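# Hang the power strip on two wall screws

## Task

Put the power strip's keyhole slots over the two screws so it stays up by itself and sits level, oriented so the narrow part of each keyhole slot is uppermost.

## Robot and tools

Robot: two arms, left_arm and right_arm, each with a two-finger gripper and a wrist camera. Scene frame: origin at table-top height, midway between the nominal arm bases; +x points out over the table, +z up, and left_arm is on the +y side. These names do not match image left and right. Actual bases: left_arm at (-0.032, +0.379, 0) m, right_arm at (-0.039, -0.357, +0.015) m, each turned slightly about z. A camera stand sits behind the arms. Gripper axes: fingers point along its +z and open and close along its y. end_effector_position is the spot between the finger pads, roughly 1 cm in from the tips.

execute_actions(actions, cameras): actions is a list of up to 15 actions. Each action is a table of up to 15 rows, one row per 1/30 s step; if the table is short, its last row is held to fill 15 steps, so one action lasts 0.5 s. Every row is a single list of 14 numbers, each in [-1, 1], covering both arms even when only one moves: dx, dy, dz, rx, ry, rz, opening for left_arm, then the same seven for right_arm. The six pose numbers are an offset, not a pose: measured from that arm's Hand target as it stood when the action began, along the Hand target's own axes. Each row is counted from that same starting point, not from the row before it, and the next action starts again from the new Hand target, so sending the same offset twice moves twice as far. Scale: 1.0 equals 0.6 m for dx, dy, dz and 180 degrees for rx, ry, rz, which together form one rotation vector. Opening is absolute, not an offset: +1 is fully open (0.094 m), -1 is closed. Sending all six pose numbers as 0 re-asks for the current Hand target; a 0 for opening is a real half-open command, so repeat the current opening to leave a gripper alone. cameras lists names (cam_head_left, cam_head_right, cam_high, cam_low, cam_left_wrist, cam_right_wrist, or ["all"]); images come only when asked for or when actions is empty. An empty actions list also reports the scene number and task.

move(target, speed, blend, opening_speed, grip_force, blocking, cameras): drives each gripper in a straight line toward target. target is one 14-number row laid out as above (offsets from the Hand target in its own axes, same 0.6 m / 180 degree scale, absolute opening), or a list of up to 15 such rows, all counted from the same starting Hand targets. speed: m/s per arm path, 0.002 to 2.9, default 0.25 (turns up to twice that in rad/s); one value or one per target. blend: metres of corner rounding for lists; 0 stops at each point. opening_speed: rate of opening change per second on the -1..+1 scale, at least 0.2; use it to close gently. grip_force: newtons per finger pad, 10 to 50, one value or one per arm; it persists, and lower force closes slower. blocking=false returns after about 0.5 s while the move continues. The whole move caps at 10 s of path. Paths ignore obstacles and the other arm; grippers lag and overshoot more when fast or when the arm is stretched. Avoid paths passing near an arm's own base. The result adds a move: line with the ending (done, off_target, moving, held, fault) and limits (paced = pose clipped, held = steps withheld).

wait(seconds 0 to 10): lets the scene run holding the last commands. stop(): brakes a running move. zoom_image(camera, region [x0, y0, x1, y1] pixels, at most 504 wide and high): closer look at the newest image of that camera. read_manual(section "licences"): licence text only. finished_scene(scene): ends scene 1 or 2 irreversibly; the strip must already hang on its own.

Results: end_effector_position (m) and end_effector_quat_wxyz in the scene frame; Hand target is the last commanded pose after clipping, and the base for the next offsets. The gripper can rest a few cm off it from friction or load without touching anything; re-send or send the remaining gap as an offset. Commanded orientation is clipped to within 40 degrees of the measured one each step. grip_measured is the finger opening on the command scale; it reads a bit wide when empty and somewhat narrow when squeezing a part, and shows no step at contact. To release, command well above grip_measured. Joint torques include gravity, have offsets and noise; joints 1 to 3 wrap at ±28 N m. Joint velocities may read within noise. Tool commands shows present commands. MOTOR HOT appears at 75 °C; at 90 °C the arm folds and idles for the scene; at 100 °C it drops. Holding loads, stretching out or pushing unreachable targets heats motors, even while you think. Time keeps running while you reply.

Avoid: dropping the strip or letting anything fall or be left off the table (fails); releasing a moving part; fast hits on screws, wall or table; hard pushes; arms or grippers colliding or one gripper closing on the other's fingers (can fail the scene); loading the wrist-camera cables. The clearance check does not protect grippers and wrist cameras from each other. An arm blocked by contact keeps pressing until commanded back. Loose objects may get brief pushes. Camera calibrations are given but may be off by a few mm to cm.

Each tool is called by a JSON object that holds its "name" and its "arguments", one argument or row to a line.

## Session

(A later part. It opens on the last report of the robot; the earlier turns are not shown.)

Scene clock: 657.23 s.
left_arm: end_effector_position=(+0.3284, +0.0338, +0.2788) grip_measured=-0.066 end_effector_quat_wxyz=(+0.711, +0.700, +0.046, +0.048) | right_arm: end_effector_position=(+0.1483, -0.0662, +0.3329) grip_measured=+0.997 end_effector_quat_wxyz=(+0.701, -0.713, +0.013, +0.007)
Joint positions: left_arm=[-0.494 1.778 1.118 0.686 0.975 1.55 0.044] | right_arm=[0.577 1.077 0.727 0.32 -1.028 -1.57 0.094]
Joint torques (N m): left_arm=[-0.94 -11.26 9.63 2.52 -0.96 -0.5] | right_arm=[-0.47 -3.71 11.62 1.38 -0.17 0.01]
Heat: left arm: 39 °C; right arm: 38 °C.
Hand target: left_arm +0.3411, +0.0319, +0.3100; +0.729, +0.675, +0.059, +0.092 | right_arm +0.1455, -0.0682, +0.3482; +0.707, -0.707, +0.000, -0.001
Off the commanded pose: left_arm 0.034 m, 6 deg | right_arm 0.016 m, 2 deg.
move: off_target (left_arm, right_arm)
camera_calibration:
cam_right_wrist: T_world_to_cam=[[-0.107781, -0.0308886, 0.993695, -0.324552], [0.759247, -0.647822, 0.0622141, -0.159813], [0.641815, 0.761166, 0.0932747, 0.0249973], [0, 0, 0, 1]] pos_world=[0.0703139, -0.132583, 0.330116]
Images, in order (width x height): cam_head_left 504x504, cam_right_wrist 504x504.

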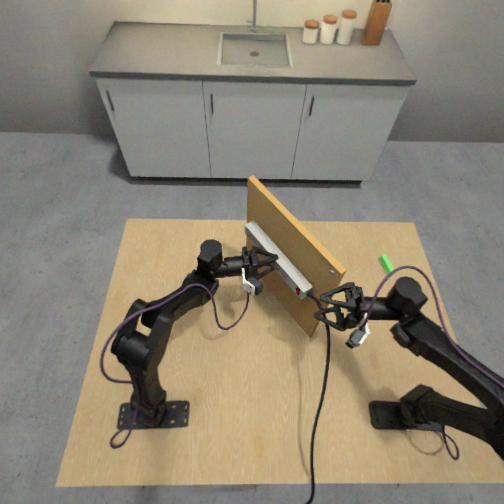

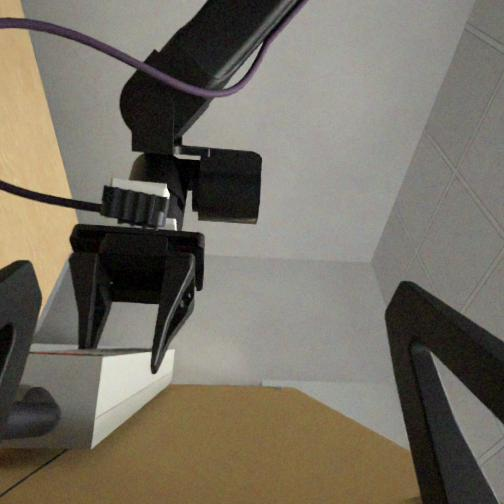

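{"name": "move", "arguments": {
  "target": [0,-0.01,0.004,0,0,0,-0.4,0,0,0,0,0,0,1],
  "speed": 0.03
}}

{"name": "move", "arguments": {
  "target": [0,-0.01,0.002,0,0,0,-0.4,0,0,0,0,0,0,1],
  "speed": 0.03,
  "cameras": ["cam_head_left","cam_right_wrist"]
}}

{"name": "zoom_image", "arguments": {
  "camera": "cam_right_wrist",
  "region": [0, 270, 200, 470]
}}

{"name": "zoom_image", "arguments": {
  "camera": "cam_head_left",
  "region": [210, 220, 340, 350]
}}

Scene clock: 669.30 s.
left_arm: end_effector_position=(+0.3285, +0.0338, +0.2789) grip_measured=-0.066 end_effector_quat_wxyz=(+0.711, +0.700, +0.046, +0.048) | right_arm: end_effector_position=(+0.1483, -0.0662, +0.3329) grip_measured=+0.997 end_effector_quat_wxyz=(+0.701, -0.713, +0.013, +0.007)
Joint positions: left_arm=[-0.494 1.778 1.118 0.687 0.975 1.55 0.044] | right_arm=[0.577 1.077 0.727 0.32 -1.028 -1.57 0.094]
Joint torques (N m): left_arm=[-1.36 -9.95 9.37 2.7 -1.01 -0.52] | right_arm=[-0.47 -3.71 11.62 1.38 -0.17 0.02]
Heat: left arm: 39 °C; right arm: 38 °C.
Hand target: left_arm +0.3420, +0.0292, +0.3042; +0.729, +0.675, +0.059, +0.093 | right_arm +0.1455, -0.0682, +0.3482; +0.707, -0.707, +0.000, -0.001
Off the commanded pose: left_arm 0.029 m, 6 deg | right_arm 0.016 m, 2 deg.
move: off_target (left_arm, right_arm)

Scene clock: 670.00 s.
left_arm: end_effector_position=(+0.3284, +0.0337, +0.2791) grip_measured=-0.066 end_effector_quat_wxyz=(+0.711, +0.700, +0.046, +0.049) | right_arm: end_effector_position=(+0.1483, -0.0662, +0.3329) grip_measured=+0.997 end_effector_quat_wxyz=(+0.701, -0.713, +0.013, +0.007)
Joint positions: left_arm=[-0.495 1.778 1.118 0.688 0.974 1.55 0.044] | right_arm=[0.577 1.077 0.727 0.32 -1.028 -1.57 0.094]
Joint torques (N m): left_arm=[-1.7 -8.68 8.69 2.77 -1.07 -0.45] | right_arm=[-0.46 -3.71 11.6 1.38 -0.17 0.01]
Heat: left arm: 39 °C; right arm: 38 °C.
Hand target: left_arm +0.3425, +0.0275, +0.2983; +0.729, +0.675, +0.059, +0.092 | right_arm +0.1455, -0.0682, +0.3482; +0.707, -0.707, +0.000, -0.001
Off the commanded pose: left_arm 0.025 m, 6 deg | right_arm 0.016 m, 2 deg.
move: off_target (left_arm, right_arm)
camera_calibration:
cam_right_wrist: T_world_to_cam=[[-0.107781, -0.0308886, 0.993695, -0.324552], [0.759247, -0.647822, 0.0622141, -0.159813], [0.641815, 0.761166, 0.0932747, 0.0249973], [0, 0, 0, 1]] pos_world=[0.0703139, -0.132583, 0.330116]
Images, in order (width x height): cam_head_left 504x504, cam_right_wrist 504x504.

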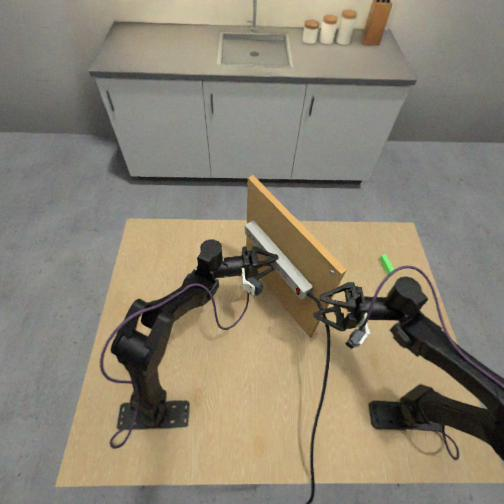

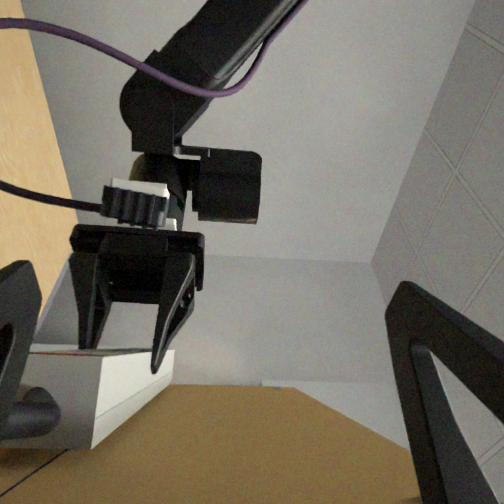

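Scaled by 2.520 from the camera's 504x504 image, which has a finer 720x720 frame.

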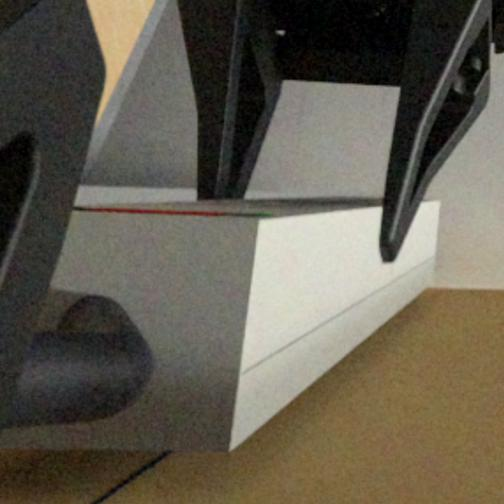

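Scaled by 3.877 from the camera's 504x504 image, which has a finer 720x720 frame.

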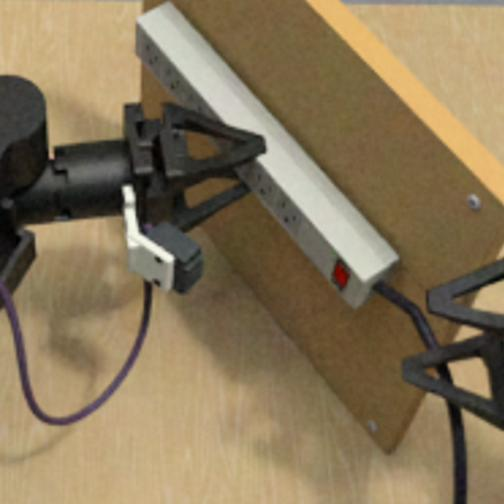

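{"name": "move", "arguments": {
  "target": [0,-0.025,0,0,0,0,-0.4,0,0,0,0,0,0,1],
  "speed": 0.05,
  "cameras": ["cam_right_wrist","cam_head_right"]
}}

Scene clock: 695.17 s.
left_arm: end_effector_position=(+0.3274, +0.0324, +0.2782) grip_measured=-0.066 end_effector_quat_wxyz=(+0.720, +0.691, +0.036, +0.060) | right_arm: end_effector_position=(+0.1481, -0.0662, +0.3329) grip_measured=+0.997 end_effector_quat_wxyz=(+0.701, -0.713, +0.012, +0.007)
Joint positions: left_arm=[-0.499 1.793 1.096 0.774 0.968 1.538 0.044] | right_arm=[0.577 1.077 0.727 0.32 -1.029 -1.57 0.094]
Joint torques (N m): left_arm=[-1.63 -7.13 8.08 2.51 -1.06 -0.29] | right_arm=[-0.47 -3.73 11.62 1.38 -0.16 0.01]
Heat: left arm: 41 °C; right arm: 38 °C.
Hand target: left_arm +0.3433, +0.0265, +0.2835; +0.729, +0.675, +0.059, +0.092 | right_arm +0.1455, -0.0682, +0.3482; +0.707, -0.707, +0.000, -0.001
Off the commanded pose: left_arm 0.018 m, 5 deg | right_arm 0.016 m, 2 deg.
move: off_target (left_arm, right_arm)
camera_calibration:
cam_right_wrist: T_world_to_cam=[[-0.107744, -0.0310197, 0.993695, -0.324593], [0.759988, -0.646953, 0.0622081, -0.159599], [0.640944, 0.761898, 0.09328, 0.0252824], [0, 0, 0, 1]] pos_world=[0.0701159, -0.132585, 0.330116]
Images, in order (width x height): cam_head_right 504x504, cam_right_wrist 504x504.

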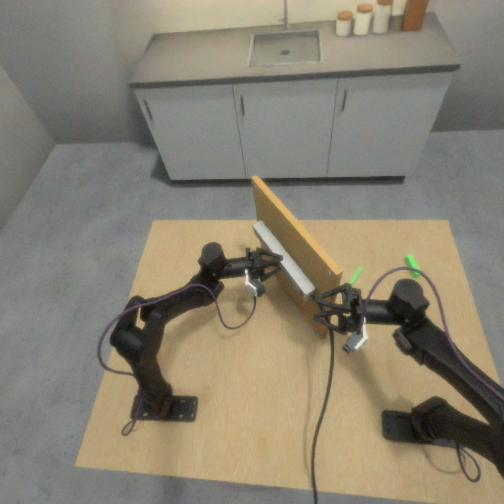

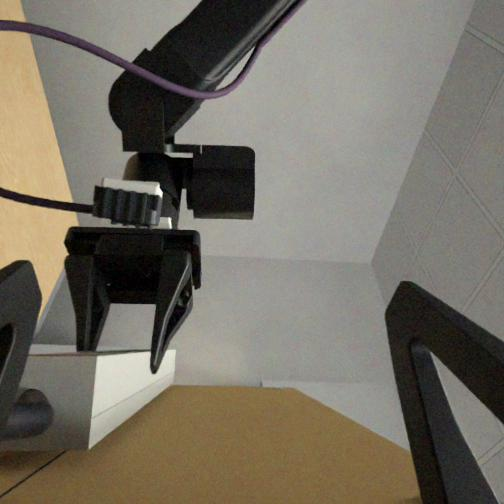

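{"name": "move", "arguments": {
  "target": [0,-0.025,-0.005,0,0,0,-0.4,0,0,0,0,0,0,1],
  "speed": 0.05,
  "cameras": ["cam_right_wrist"]
}}

{"name": "move", "arguments": {
  "target": [0,-0.025,-0.008,0,0,0,-0.4,0,0,0,0,0,0,1],
  "speed": 0.05,
  "cameras": ["cam_right_wrist"]
}}

{"name": "zoom_image", "arguments": {
  "camera": "cam_right_wrist",
  "region": [0, 270, 200, 470]
}}

Scene clock: 706.93 s.
left_arm: end_effector_position=(+0.3272, +0.0322, +0.2745) grip_measured=-0.066 end_effector_quat_wxyz=(+0.729, +0.680, +0.021, +0.075) | right_arm: end_effector_position=(+0.1481, -0.0662, +0.3329) grip_measured=+0.997 end_effector_quat_wxyz=(+0.701, -0.713, +0.012, +0.007)
Joint positions: left_arm=[-0.5 1.818 1.072 0.876 0.966 1.536 0.044] | right_arm=[0.577 1.077 0.727 0.32 -1.029 -1.57 0.094]
Joint torques (N m): left_arm=[-0.81 -7.06 6.91 2.03 -1.01 -0.24] | right_arm=[-0.47 -3.71 11.62 1.38 -0.15 0.01]
Heat: left arm: 41 °C; right arm: 37 °C.
Hand target: left_arm +0.3436, +0.0284, +0.2684; +0.729, +0.675, +0.059, +0.093 | right_arm +0.1455, -0.0682, +0.3482; +0.707, -0.707, +0.000, -0.001
Off the commanded pose: left_arm 0.018 m, 5 deg | right_arm 0.016 m, 2 deg.
move: off_target (left_arm, right_arm)
camera_calibration:
cam_right_wrist: T_world_to_cam=[[-0.107744, -0.0310197, 0.993695, -0.324593], [0.759988, -0.646953, 0.0622081, -0.159599], [0.640944, 0.761898, 0.09328, 0.0252824], [0, 0, 0, 1]] pos_world=[0.0701159, -0.132585, 0.330116]
Images, in order (width x height): cam_right_wrist 504x504.

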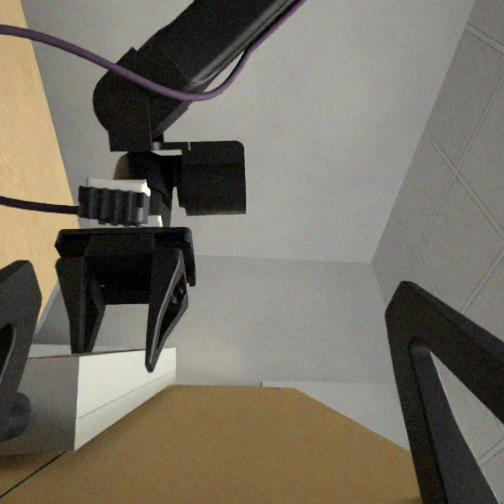

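Scene clock: 707.90 s.
left_arm: end_effector_position=(+0.3274, +0.0326, +0.2712) grip_measured=-0.066 end_effector_quat_wxyz=(+0.737, +0.669, +0.015, +0.089) | right_arm: end_effector_position=(+0.1481, -0.0662, +0.3329) grip_measured=+0.997 end_effector_quat_wxyz=(+0.701, -0.713, +0.012, +0.007)
Joint positions: left_arm=[-0.503 1.841 1.045 0.975 0.951 1.523 0.044] | right_arm=[0.577 1.077 0.727 0.32 -1.029 -1.57 0.094]
Joint torques (N m): left_arm=[-0.03 -6.86 5.9 1.68 -0.8 -0.07] | right_arm=[-0.47 -3.71 11.63 1.38 -0.15 0.01]
Heat: left arm: 41 °C; right arm: 37 °C.
Hand target: left_arm +0.3433, +0.0320, +0.2529; +0.729, +0.675, +0.059, +0.092 | right_arm +0.1455, -0.0682, +0.3482; +0.707, -0.707, +0.000, -0.001
Off the commanded pose: left_arm 0.024 m, 5 deg | right_arm 0.016 m, 2 deg.
move: off_target (left_arm, right_arm)
camera_calibration:
cam_right_wrist: T_world_to_cam=[[-0.107744, -0.0310197, 0.993695, -0.324593], [0.759988, -0.646953, 0.0622081, -0.159599], [0.640944, 0.761898, 0.09328, 0.0252824], [0, 0, 0, 1]] pos_world=[0.0701159, -0.132585, 0.330116]
Images, in order (width x height): cam_right_wrist 504x504.

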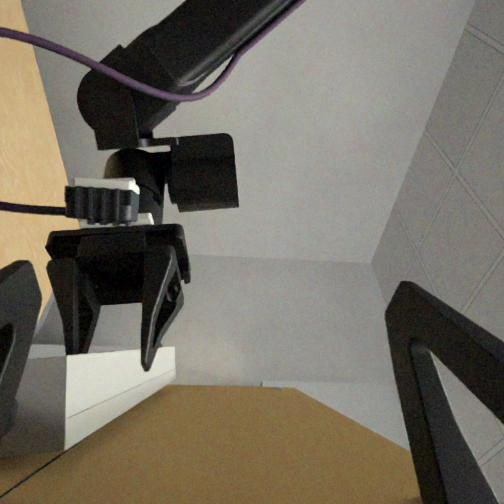

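Scaled by 2.520 from the camera's 504x504 image, which has a finer 720x720 frame.

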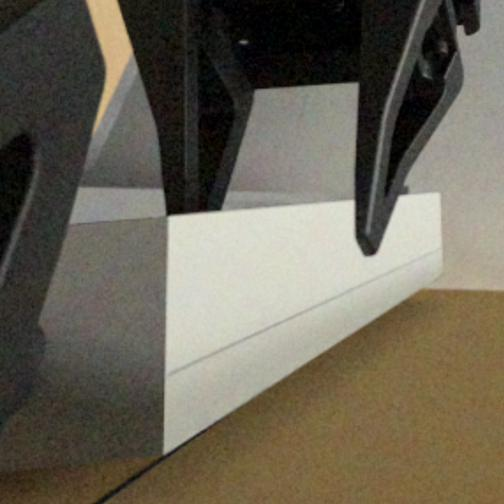

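{"name": "move", "arguments": {
  "target": [0,-0.005,0,0,0,-0.04,-0.4,0,0,0,0,0,0,1],
  "speed": 0.05,
  "cameras": ["cam_right_wrist"]
}}

{"name": "zoom_image", "arguments": {
  "camera": "cam_right_wrist",
  "region": [0, 270, 200, 470]
}}

Scene clock: 721.73 s.
left_arm: end_effector_position=(+0.3279, +0.0322, +0.2672) grip_measured=-0.066 end_effector_quat_wxyz=(+0.741, +0.668, +0.049, +0.053) | right_arm: end_effector_position=(+0.1481, -0.0662, +0.3329) grip_measured=+0.997 end_effector_quat_wxyz=(+0.701, -0.713, +0.012, +0.007)
Joint positions: left_arm=[-0.504 1.85 1.038 0.991 0.947 1.423 0.044] | right_arm=[0.577 1.077 0.727 0.32 -1.029 -1.57 0.094]
Joint torques (N m): left_arm=[0.01 -6.86 5.91 1.68 -0.79 -0.43] | right_arm=[-0.46 -3.71 11.62 1.38 -0.16 0.02]
Heat: left arm: 39 °C; right arm: 37 °C.
Hand target: left_arm +0.3434, +0.0318, +0.2499; +0.734, +0.670, +0.101, +0.046 | right_arm +0.1455, -0.0682, +0.3482; +0.707, -0.707, +0.000, -0.001
Off the commanded pose: left_arm 0.023 m, 6 deg | right_arm 0.016 m, 2 deg.
move: off_target (left_arm, right_arm)
camera_calibration:
cam_right_wrist: T_world_to_cam=[[-0.107744, -0.0310197, 0.993695, -0.324593], [0.759988, -0.646953, 0.0622081, -0.159599], [0.640944, 0.761898, 0.09328, 0.0252824], [0, 0, 0, 1]] pos_world=[0.0701159, -0.132585, 0.330116]
Images, in order (width x height): cam_right_wrist 504x504.

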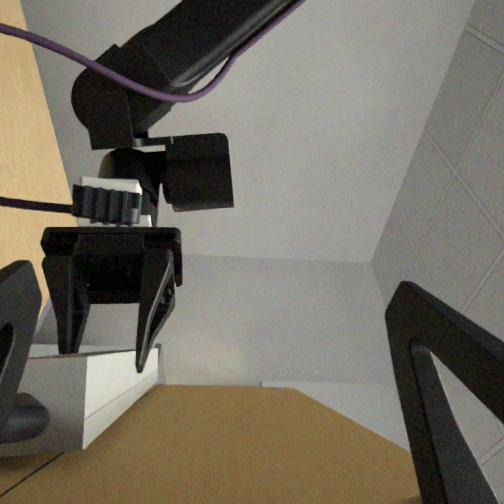

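Scaled by 2.520 from the camera's 504x504 image, which has a finer 720x720 frame.

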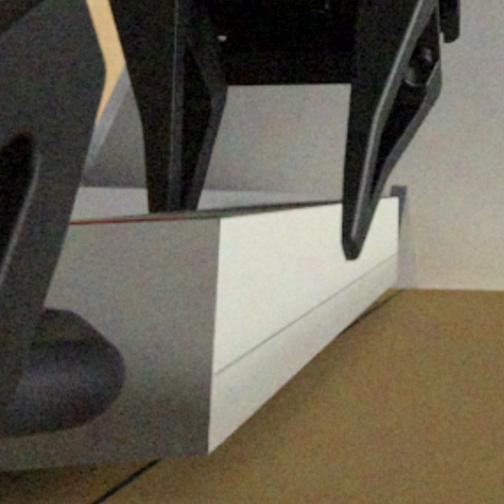

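{"name": "move", "arguments": {
  "target": [0,-0.01,0,0,0,0.012,-0.4,0,0,0,0,0,0,1],
  "speed": 0.05,
  "cameras": ["cam_right_wrist"]
}}

{"name": "move", "arguments": {
  "target": [0,-0.015,0,0,0,0.008,-0.4,0,0,0,0,0,0,1],
  "speed": 0.05,
  "cameras": ["cam_right_wrist","cam_head_left"]
}}

{"name": "zoom_image", "arguments": {
  "camera": "cam_right_wrist",
  "region": [0, 270, 200, 470]
}}

{"name": "zoom_image", "arguments": {
  "camera": "cam_head_left",
  "region": [200, 200, 340, 340]
}}

Scene clock: 741.07 s.
left_arm: end_effector_position=(+0.3278, +0.0324, +0.2669) grip_measured=-0.066 end_effector_quat_wxyz=(+0.745, +0.663, +0.042, +0.061) | right_arm: end_effector_position=(+0.1481, -0.0662, +0.3329) grip_measured=+0.997 end_effector_quat_wxyz=(+0.701, -0.713, +0.012, +0.007)
Joint positions: left_arm=[-0.504 1.859 1.032 1.027 0.944 1.427 0.044] | right_arm=[0.577 1.077 0.727 0.32 -1.03 -1.57 0.094]
Joint torques (N m): left_arm=[0.16 -6.72 5.42 1.48 -0.79 -0.02] | right_arm=[-0.47 -3.71 11.63 1.38 -0.15 0.01]
Heat: left arm: 39 °C; right arm: 37 °C.
Hand target: left_arm +0.3431, +0.0312, +0.2439; +0.733, +0.672, +0.089, +0.060 | right_arm +0.1455, -0.0682, +0.3482; +0.707, -0.707, +0.000, -0.001
Off the commanded pose: left_arm 0.028 m, 6 deg | right_arm 0.016 m, 2 deg.
move: off_target (left_arm, right_arm)
camera_calibration:
cam_right_wrist: T_world_to_cam=[[-0.107729, -0.0310499, 0.993695, -0.324601], [0.760214, -0.646688, 0.0622096, -0.159646], [0.640679, 0.762123, 0.0932716, 0.0254098], [0, 0, 0, 1]] pos_world=[0.0701164, -0.132685, 0.330116]
Images, in order (width x height): cam_right_wrist 504x504.

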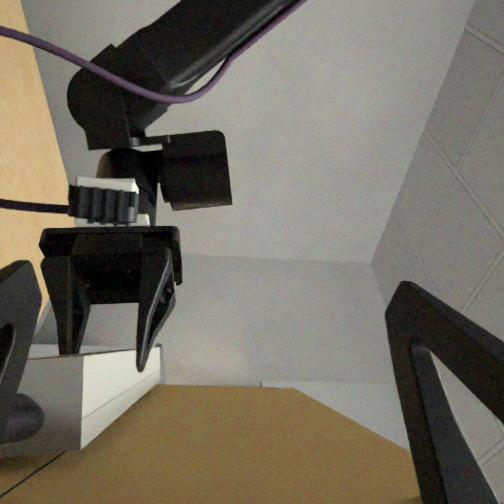

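Scene clock: 742.00 s.
left_arm: end_effector_position=(+0.3273, +0.0326, +0.2670) grip_measured=-0.066 end_effector_quat_wxyz=(+0.750, +0.656, +0.029, +0.079) | right_arm: end_effector_position=(+0.1481, -0.0662, +0.3329) grip_measured=+0.997 end_effector_quat_wxyz=(+0.701, -0.713, +0.012, +0.007)
Joint positions: left_arm=[-0.506 1.872 1.019 1.088 0.934 1.442 0.044] | right_arm=[0.577 1.077 0.727 0.32 -1.03 -1.57 0.094]
Joint torques (N m): left_arm=[-0.12 -6.16 4.94 1.24 -0.71 0.13] | right_arm=[-0.47 -3.71 11.62 1.38 -0.15 0.01]
Heat: left arm: 39 °C; right arm: 37 °C.
Hand target: left_arm +0.3428, +0.0304, +0.2352; +0.732, +0.673, +0.080, +0.070 | right_arm +0.1455, -0.0682, +0.3482; +0.707, -0.707, +0.000, -0.001
Off the commanded pose: left_arm 0.036 m, 7 deg | right_arm 0.016 m, 2 deg.
move: off_target (left_arm, right_arm)
camera_calibration:
cam_right_wrist: T_world_to_cam=[[-0.107729, -0.0310499, 0.993695, -0.324601], [0.760214, -0.646688, 0.0622096, -0.159646], [0.640679, 0.762123, 0.0932716, 0.0254098], [0, 0, 0, 1]] pos_world=[0.0701164, -0.132685, 0.330116]
Images, in order (width x height): cam_head_left 504x504, cam_right_wrist 504x504.

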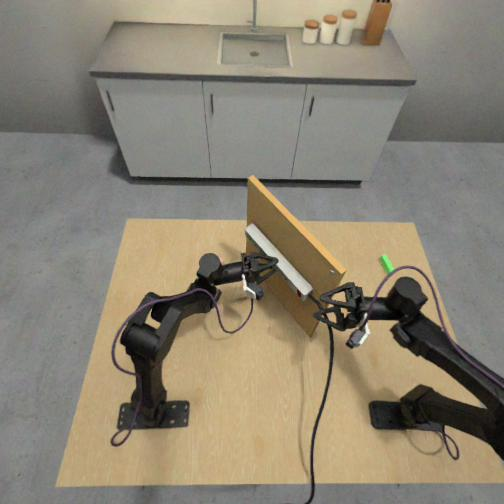

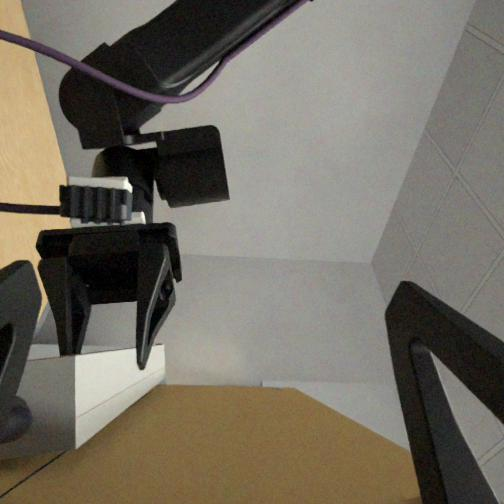

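Scaled by 2.520 from the camera's 504x504 image, which has a finer 720x720 frame.

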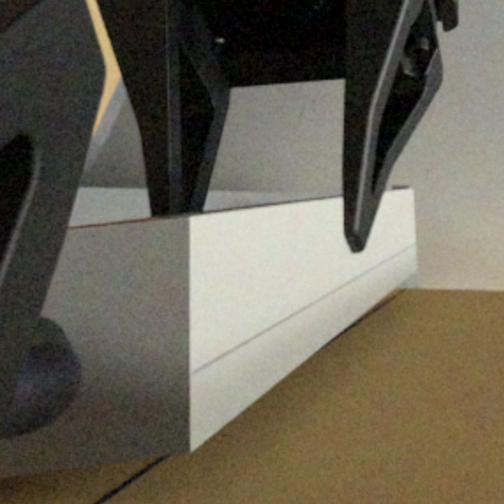

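Scaled by 3.600 from the camera's 504x504 image, which has a finer 720x720 frame.

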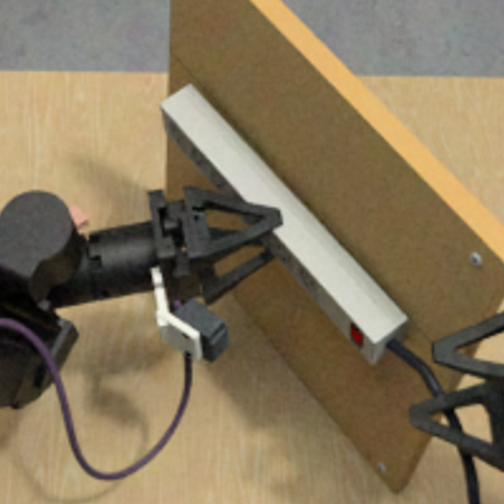

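{"name": "move", "arguments": {
  "target": [0,0,0,0,0,0.025,-0.4,0,0,0,0,0,0,1],
  "speed": 0.05,
  "cameras": ["cam_right_wrist"]
}}

{"name": "zoom_image", "arguments": {
  "camera": "cam_right_wrist",
  "region": [0, 270, 200, 470]
}}

{"name": "move", "arguments": {
  "target": [0,0,0,0,0,-0.045,-0.4,0,0,0,0,0,0,1],
  "speed": 0.05,
  "cameras": ["cam_right_wrist"]
}}

{"name": "zoom_image", "arguments": {
  "camera": "cam_right_wrist",
  "region": [0, 270, 200, 470]
}}

Scene clock: 753.73 s.
left_arm: end_effector_position=(+0.3267, +0.0331, +0.2689) grip_measured=-0.066 end_effector_quat_wxyz=(+0.750, +0.652, +0.006, +0.108) | right_arm: end_effector_position=(+0.1481, -0.0662, +0.3329) grip_measured=+0.997 end_effector_quat_wxyz=(+0.701, -0.713, +0.012, +0.007)
Joint positions: left_arm=[-0.508 1.872 1.014 1.11 0.928 1.502 0.044] | right_arm=[0.577 1.077 0.727 0.32 -1.03 -1.57 0.094]
Joint torques (N m): left_arm=[-0.13 -6.42 5.2 1.01 -0.65 0.28] | right_arm=[-0.47 -3.71 11.62 1.38 -0.15 0.01]
Heat: left arm: 38 °C; right arm: 37 °C.
Hand target: left_arm +0.3428, +0.0304, +0.2351; +0.729, +0.676, +0.054, +0.098 | right_arm +0.1455, -0.0682, +0.3482; +0.707, -0.707, +0.000, -0.001
Off the commanded pose: left_arm 0.037 m, 7 deg | right_arm 0.016 m, 2 deg.
move: off_target (left_arm, right_arm)
camera_calibration:
cam_right_wrist: T_world_to_cam=[[-0.107729, -0.0310499, 0.993695, -0.324601], [0.760214, -0.646688, 0.0622096, -0.159646], [0.640679, 0.762123, 0.0932716, 0.0254098], [0, 0, 0, 1]] pos_world=[0.0701164, -0.132685, 0.330116]
Images, in order (width x height): cam_right_wrist 504x504.

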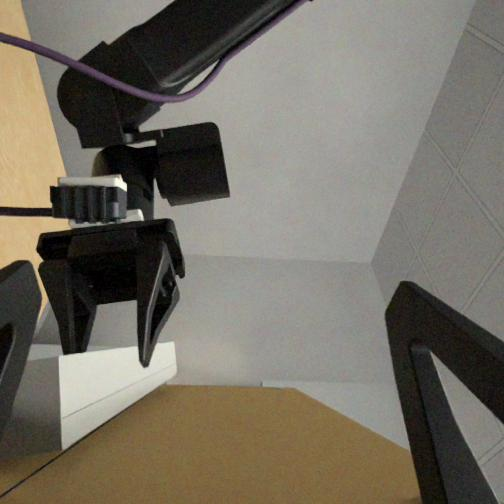

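Scaled by 2.520 from the camera's 504x504 image, which has a finer 720x720 frame.

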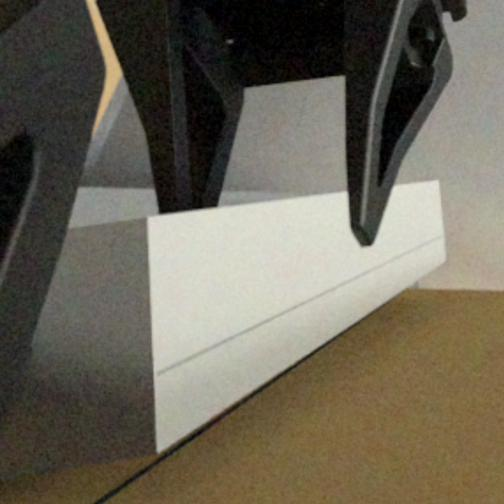

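Scene clock: 755.53 s.
left_arm: end_effector_position=(+0.3272, +0.0327, +0.2652) grip_measured=-0.066 end_effector_quat_wxyz=(+0.752, +0.654, +0.043, +0.068) | right_arm: end_effector_position=(+0.1481, -0.0662, +0.3329) grip_measured=+0.997 end_effector_quat_wxyz=(+0.701, -0.713, +0.012, +0.007)
Joint positions: left_arm=[-0.508 1.875 1.011 1.101 0.926 1.404 0.044] | right_arm=[0.577 1.077 0.727 0.32 -1.03 -1.57 0.094]
Joint torques (N m): left_arm=[-0.17 -6.3 5.64 1.08 -0.64 -0.24] | right_arm=[-0.47 -3.73 11.62 1.38 -0.16 0.02]
Heat: left arm: 38 °C; right arm: 37 °C.
Hand target: left_arm +0.3428, +0.0304, +0.2350; +0.734, +0.670, +0.101, +0.046 | right_arm +0.1455, -0.0682, +0.3482; +0.707, -0.707, +0.000, -0.001
Off the commanded pose: left_arm 0.034 m, 8 deg | right_arm 0.016 m, 2 deg.
move: off_target (left_arm, right_arm)
camera_calibration:
cam_right_wrist: T_world_to_cam=[[-0.107729, -0.0310499, 0.993695, -0.324601], [0.760214, -0.646688, 0.0622096, -0.159646], [0.640679, 0.762123, 0.0932716, 0.0254098], [0, 0, 0, 1]] pos_world=[0.0701164, -0.132685, 0.330116]
Images, in order (width x height): cam_right_wrist 504x504.

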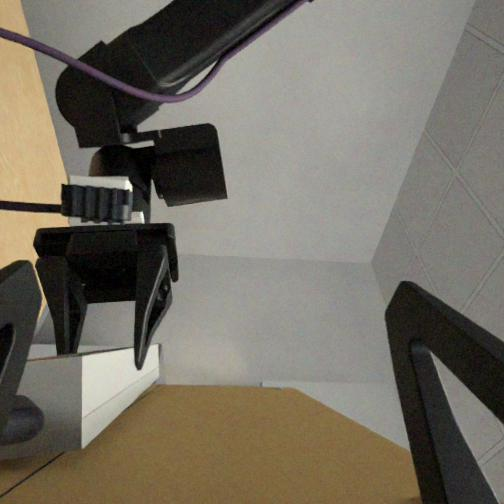

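Scaled by 2.520 from the camera's 504x504 image, which has a finer 720x720 frame.

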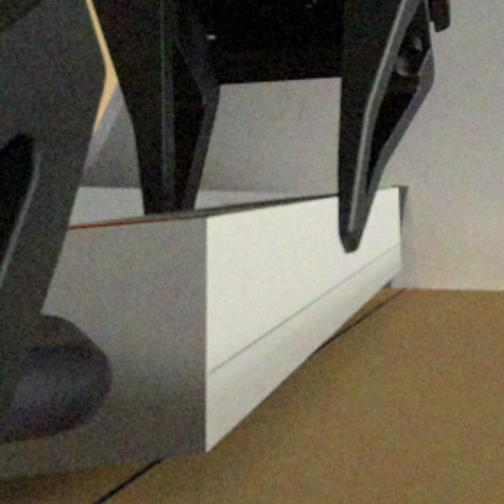

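{"name": "move", "arguments": {
  "target": [
    [0,0.012,0,0,0,0.018,-0.4,0,0,0,0,0,0,1],
    [0,0.012,-0.035,0,0,0.018,-0.4,0,0,0,0,0,0,1]
  ],
  "speed": 0.05,
  "cameras": ["cam_right_wrist"]
}}

{"name": "zoom_image", "arguments": {
  "camera": "cam_right_wrist",
  "region": [0, 270, 200, 470]
}}

Scene clock: 765.50 s.
left_arm: end_effector_position=(+0.3327, +0.0477, +0.2284) grip_measured=-0.066 end_effector_quat_wxyz=(+0.724, +0.683, +0.081, +0.047) | right_arm: end_effector_position=(+0.1481, -0.0662, +0.3329) grip_measured=+0.997 end_effector_quat_wxyz=(+0.701, -0.713, +0.012, +0.007)
Joint positions: left_arm=[-0.469 1.875 0.958 1.009 0.949 1.444 0.044] | right_arm=[0.577 1.077 0.727 0.32 -1.03 -1.57 0.094]
Joint torques (N m): left_arm=[0.55 -10.33 6.69 2.19 -0.31 -0.1] | right_arm=[-0.47 -3.73 11.62 1.38 -0.15 0.02]
Heat: left arm: 37 °C; right arm: 37 °C.
Hand target: left_arm +0.3389, +0.0515, +0.2404; +0.732, +0.673, +0.082, +0.067 | right_arm +0.1455, -0.0682, +0.3482; +0.707, -0.707, +0.000, -0.001
Off the commanded pose: left_arm 0.014 m, 3 deg | right_arm 0.016 m, 2 deg.
move: off_target (left_arm, right_arm)
camera_calibration:
cam_right_wrist: T_world_to_cam=[[-0.107729, -0.0310499, 0.993695, -0.324601], [0.760214, -0.646688, 0.0622096, -0.159646], [0.640679, 0.762123, 0.0932716, 0.0254098], [0, 0, 0, 1]] pos_world=[0.0701164, -0.132685, 0.330116]
Images, in order (width x height): cam_right_wrist 504x504.

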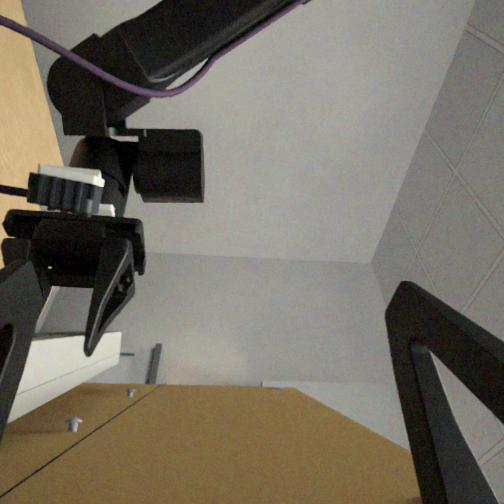

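Scaled by 2.520 from the camera's 504x504 image, which has a finer 720x720 frame.

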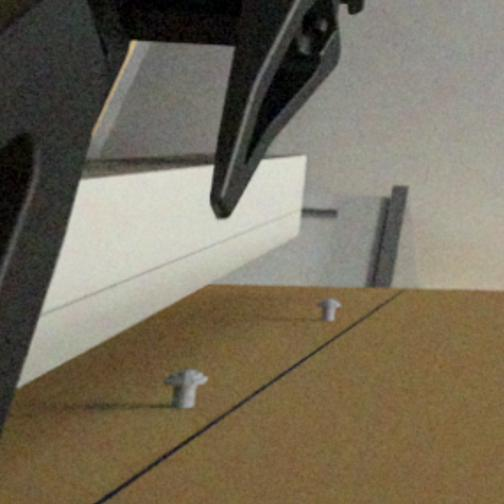

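{"name": "move", "arguments": {
  "target": [
    [0,0.113,0,0,0,0,-0.4,0,0,0,0,0,0,1]
  ],
  "speed": 0.08,
  "cameras": ["cam_right_wrist","cam_head_left"]
}}

{"name": "zoom_image", "arguments": {
  "camera": "cam_right_wrist",
  "region": [0, 270, 200, 470]
}}

{"name": "zoom_image", "arguments": {
  "camera": "cam_head_left",
  "region": [220, 200, 340, 320]
}}

Scene clock: 809.63 s.
left_arm: end_effector_position=(+0.3282, +0.0489, +0.2645) grip_measured=-0.066 end_effector_quat_wxyz=(+0.711, +0.697, +0.088, +0.020) | right_arm: end_effector_position=(+0.1481, -0.0662, +0.3329) grip_measured=+0.997 end_effector_quat_wxyz=(+0.701, -0.713, +0.012, +0.007)
Joint positions: left_arm=[-0.463 1.767 1.045 0.745 0.986 1.455 0.044] | right_arm=[0.577 1.077 0.727 0.32 -1.03 -1.57 0.094]
Joint torques (N m): left_arm=[1.87 -13.56 10.45 2.18 -0.47 -0.35] | right_arm=[-0.47 -3.73 11.62 1.38 -0.15 0.02]
Heat: left arm: 41 °C; right arm: 36 °C.
Hand target: left_arm +0.3396, +0.0573, +0.3081; +0.732, +0.673, +0.082, +0.067 | right_arm +0.1455, -0.0682, +0.3482; +0.707, -0.707, +0.000, -0.001
Off the commanded pose: left_arm 0.046 m, 7 deg | right_arm 0.016 m, 2 deg.
move: off_target (left_arm, right_arm)
camera_calibration:
cam_right_wrist: T_world_to_cam=[[-0.107729, -0.0310499, 0.993695, -0.324601], [0.760214, -0.646688, 0.0622096, -0.159646], [0.640679, 0.762123, 0.0932716, 0.0254098], [0, 0, 0, 1]] pos_world=[0.0701164, -0.132685, 0.330116]
Images, in order (width x height): cam_head_left 504x504, cam_right_wrist 504x504.

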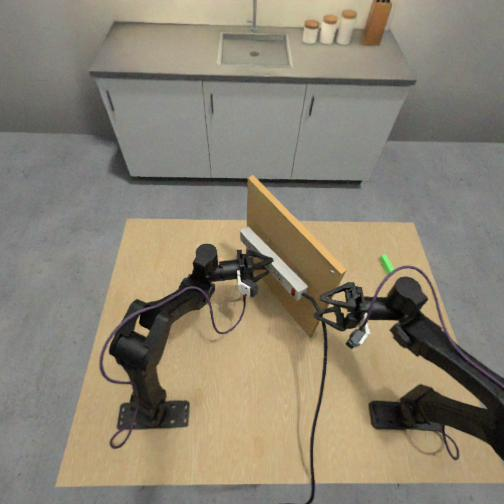

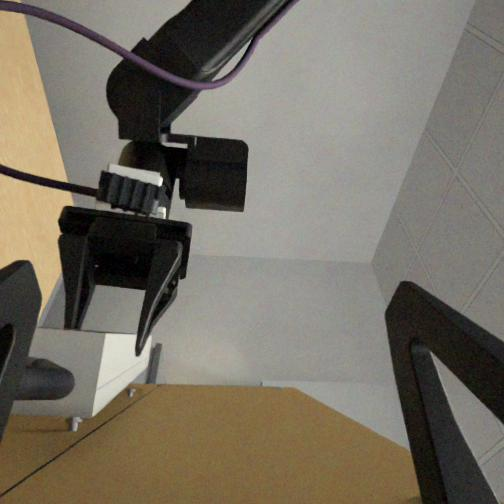

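Scaled by 2.520 from the camera's 504x504 image, which has a finer 720x720 frame.

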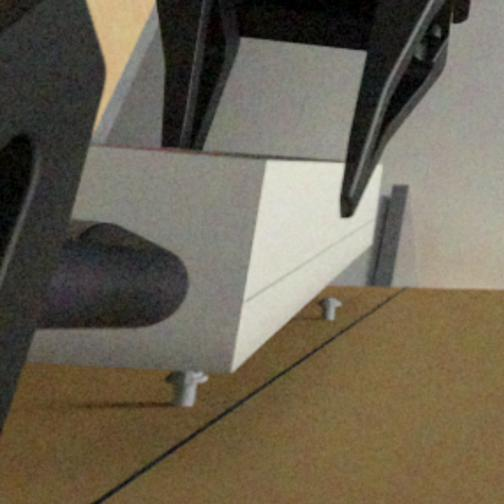

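Scaled by 4.200 from the camera's 504x504 image, which has a finer 720x720 frame.

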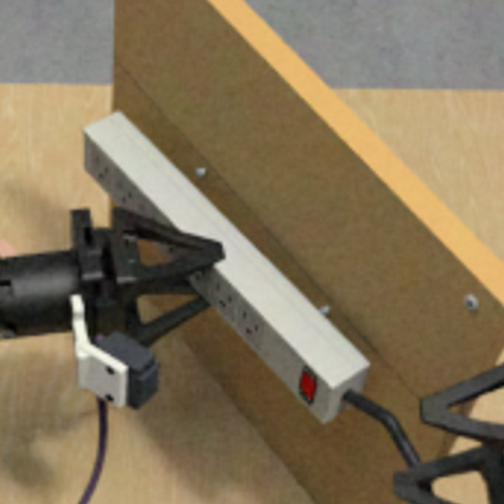

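{"name": "move", "arguments": {
  "target": [
    [0.006,0.025,0,0,0,0,-0.4,0,0,0,0,0,0,1],
    [-0.004,0.03,0.02,0,0,0,-0.4,0,0,0,0,0,0,1]
  ],
  "speed": 0.05,
  "cameras": ["cam_right_wrist"]
}}

{"name": "zoom_image", "arguments": {
  "camera": "cam_right_wrist",
  "region": [0, 270, 200, 470]
}}

Scene clock: 846.83 s.
left_arm: end_effector_position=(+0.3346, +0.0465, +0.2773) grip_measured=-0.066 end_effector_quat_wxyz=(+0.707, +0.701, +0.094, +0.024) | right_arm: end_effector_position=(+0.1472, -0.0661, +0.3329) grip_measured=+0.997 end_effector_quat_wxyz=(+0.701, -0.713, +0.011, +0.009)
Joint positions: left_arm=[-0.466 1.755 1.104 0.65 0.97 1.472 0.044] | right_arm=[0.577 1.077 0.727 0.32 -1.034 -1.57 0.094]
Joint torques (N m): left_arm=[-0.57 -13.68 11.56 2.42 -0.58 -0.49] | right_arm=[-0.47 -3.71 11.62 1.38 -0.11 0.02]
Heat: left arm: 41 °C; right arm: 36 °C.
Hand target: left_arm +0.3400, +0.0466, +0.3270; +0.732, +0.673, +0.082, +0.067 | right_arm +0.1455, -0.0682, +0.3482; +0.707, -0.707, +0.000, -0.001
Off the commanded pose: left_arm 0.050 m, 7 deg | right_arm 0.016 m, 2 deg.
move: off_target (left_arm, right_arm)
camera_calibration:
cam_right_wrist: T_world_to_cam=[[-0.107505, -0.0317518, 0.993697, -0.324773], [0.763172, -0.643213, 0.0620127, -0.15915], [0.63719, 0.765029, 0.0933808, 0.0265535], [0, 0, 0, 1]] pos_world=[0.0696242, -0.132993, 0.330116]
Images, in order (width x height): cam_right_wrist 504x504.

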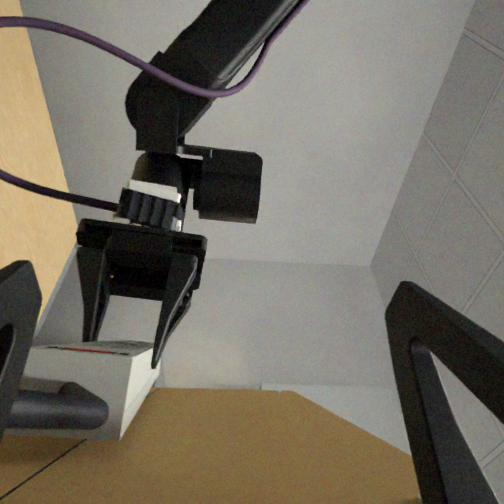

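Scaled by 2.520 from the camera's 504x504 image, which has a finer 720x720 frame.

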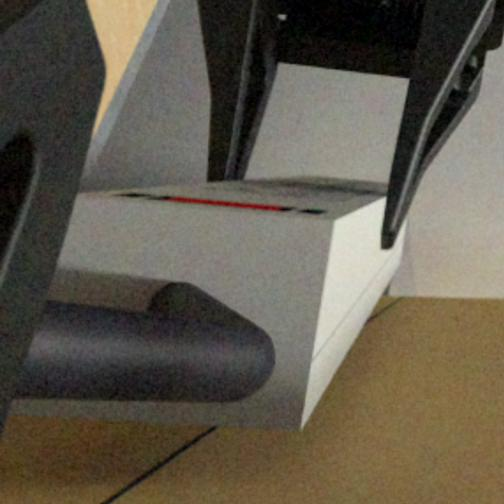

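{"name": "move", "arguments": {
  "target": [0,0,0.004,0,0,0.05,-0.4,0,0,0,0,0,0,1],
  "speed": 0.05,
  "cameras": ["cam_right_wrist","cam_head_left"]
}}

{"name": "zoom_image", "arguments": {
  "camera": "cam_right_wrist",
  "region": [0, 270, 200, 470]
}}

{"name": "zoom_image", "arguments": {
  "camera": "cam_head_left",
  "region": [220, 200, 340, 320]
}}

Scene clock: 855.30 s.
left_arm: end_effector_position=(+0.3345, +0.0423, +0.2836) grip_measured=-0.066 end_effector_quat_wxyz=(+0.706, +0.703, +0.044, +0.075) | right_arm: end_effector_position=(+0.1471, -0.0661, +0.3329) grip_measured=+0.997 end_effector_quat_wxyz=(+0.701, -0.713, +0.010, +0.009)
Joint positions: left_arm=[-0.476 1.755 1.12 0.65 0.958 1.603 0.044] | right_arm=[0.577 1.077 0.727 0.32 -1.035 -1.57 0.094]
Joint torques (N m): left_arm=[-0.31 -13.22 10.96 2.35 -0.57 -0.22] | right_arm=[-0.47 -3.73 11.6 1.38 -0.1 0.02]
Heat: left arm: 42 °C; right arm: 36 °C.
Hand target: left_arm +0.3406, +0.0444, +0.3271; +0.724, +0.677, +0.029, +0.124 | right_arm +0.1455, -0.0682, +0.3482; +0.707, -0.707, +0.000, -0.001
Off the commanded pose: left_arm 0.044 m, 7 deg | right_arm 0.016 m, 2 deg.
move: off_target (left_arm, right_arm)
camera_calibration:
cam_right_wrist: T_world_to_cam=[[-0.107482, -0.0318362, 0.993697, -0.3248], [0.763676, -0.642614, 0.0620136, -0.159095], [0.63659, 0.765528, 0.0933817, 0.0268018], [0, 0, 0, 1]] pos_world=[0.0695255, -0.133095, 0.330116]
Images, in order (width x height): cam_head_left 504x504, cam_right_wrist 504x504.

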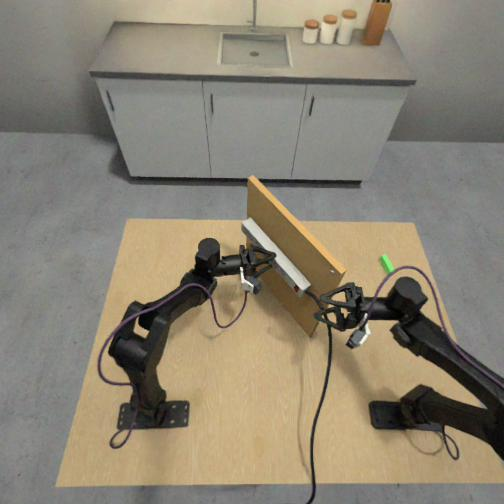

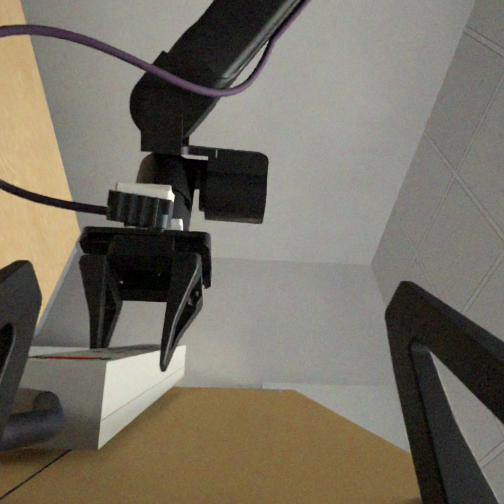

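Scaled by 2.520 from the camera's 504x504 image, which has a finer 720x720 frame.

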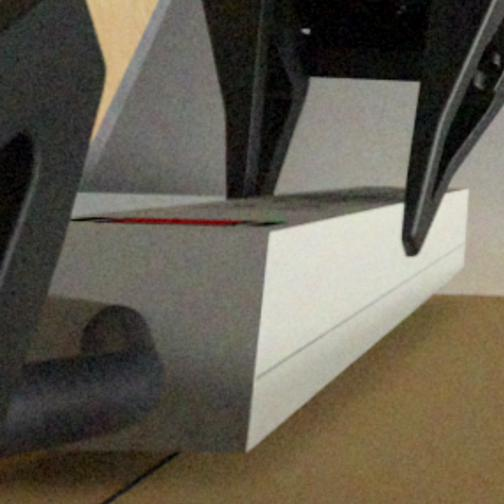

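Scaled by 4.200 from the camera's 504x504 image, which has a finer 720x720 frame.

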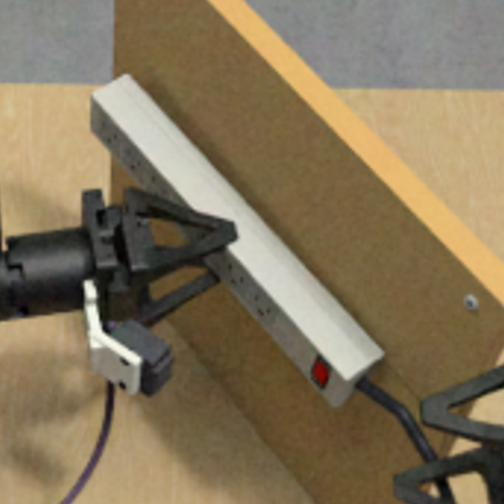

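{"name": "move", "arguments": {
  "target": [-0.012,0,0.016,0,0,-0.006,-0.4,0,0,0,0,0,0,1],
  "speed": 0.05,
  "cameras": ["cam_right_wrist","cam_head_left"]
}}

{"name": "zoom_image", "arguments": {
  "camera": "cam_right_wrist",
  "region": [0, 270, 200, 470]
}}

{"name": "zoom_image", "arguments": {
  "camera": "cam_head_left",
  "region": [220, 200, 340, 320]
}}

Scene clock: 866.67 s.
left_arm: end_effector_position=(+0.3329, +0.0372, +0.2836) grip_measured=-0.066 end_effector_quat_wxyz=(+0.706, +0.703, +0.046, +0.077) | right_arm: end_effector_position=(+0.1471, -0.0661, +0.3329) grip_measured=+0.997 end_effector_quat_wxyz=(+0.701, -0.713, +0.010, +0.009)
Joint positions: left_arm=[-0.492 1.755 1.12 0.65 0.937 1.604 0.044] | right_arm=[0.577 1.077 0.727 0.32 -1.035 -1.57 0.094]
Joint torques (N m): left_arm=[-1.73 -12.93 11.08 2.28 -0.59 -0.29] | right_arm=[-0.47 -3.73 11.62 1.38 -0.1 0.02]
Heat: left arm: 42 °C; right arm: 36 °C.
Hand target: left_arm +0.3356, +0.0334, +0.3270; +0.726, +0.677, +0.035, +0.118 | right_arm +0.1455, -0.0682, +0.3482; +0.707, -0.707, +0.000, -0.001
Off the commanded pose: left_arm 0.044 m, 6 deg | right_arm 0.016 m, 2 deg.
move: off_target (left_arm, right_arm)
camera_calibration:
cam_right_wrist: T_world_to_cam=[[-0.107482, -0.0318362, 0.993697, -0.3248], [0.763676, -0.642614, 0.0620136, -0.159095], [0.63659, 0.765528, 0.0933817, 0.0268018], [0, 0, 0, 1]] pos_world=[0.0695255, -0.133095, 0.330116]
Images, in order (width x height): cam_head_left 504x504, cam_right_wrist 504x504.

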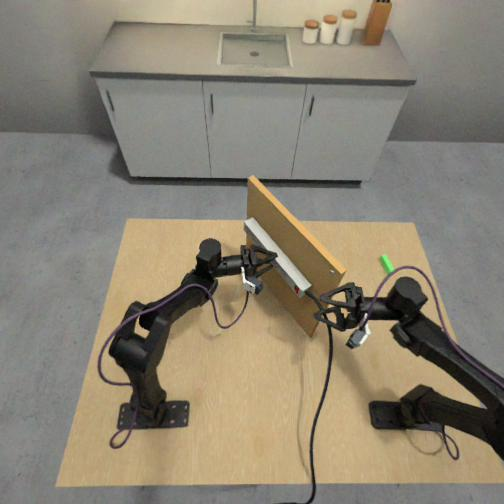

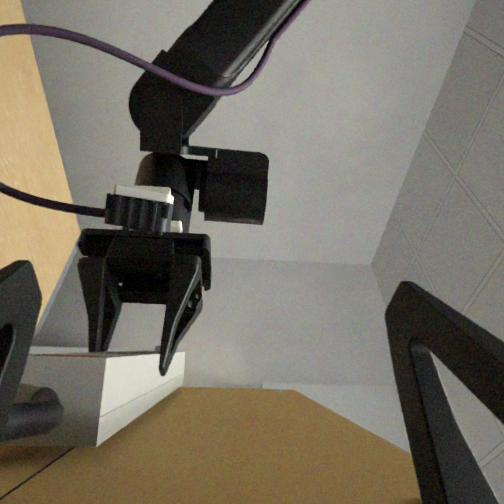

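Scaled by 2.520 from the camera's 504x504 image, which has a finer 720x720 frame.

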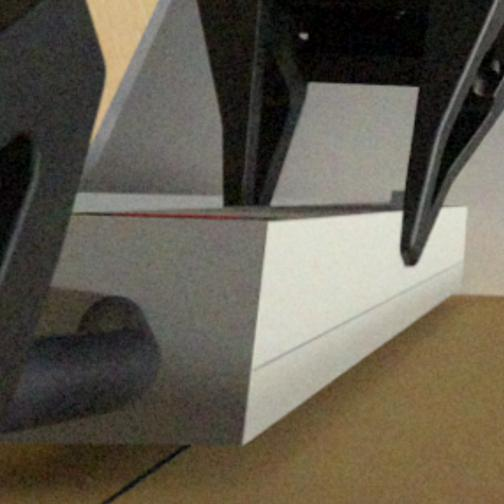

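Scaled by 4.200 from the camera's 504x504 image, which has a finer 720x720 frame.

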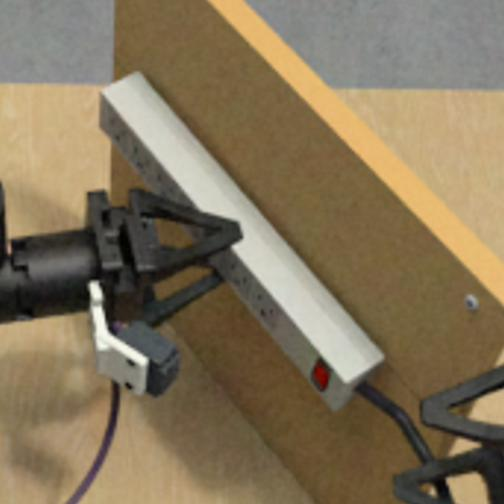

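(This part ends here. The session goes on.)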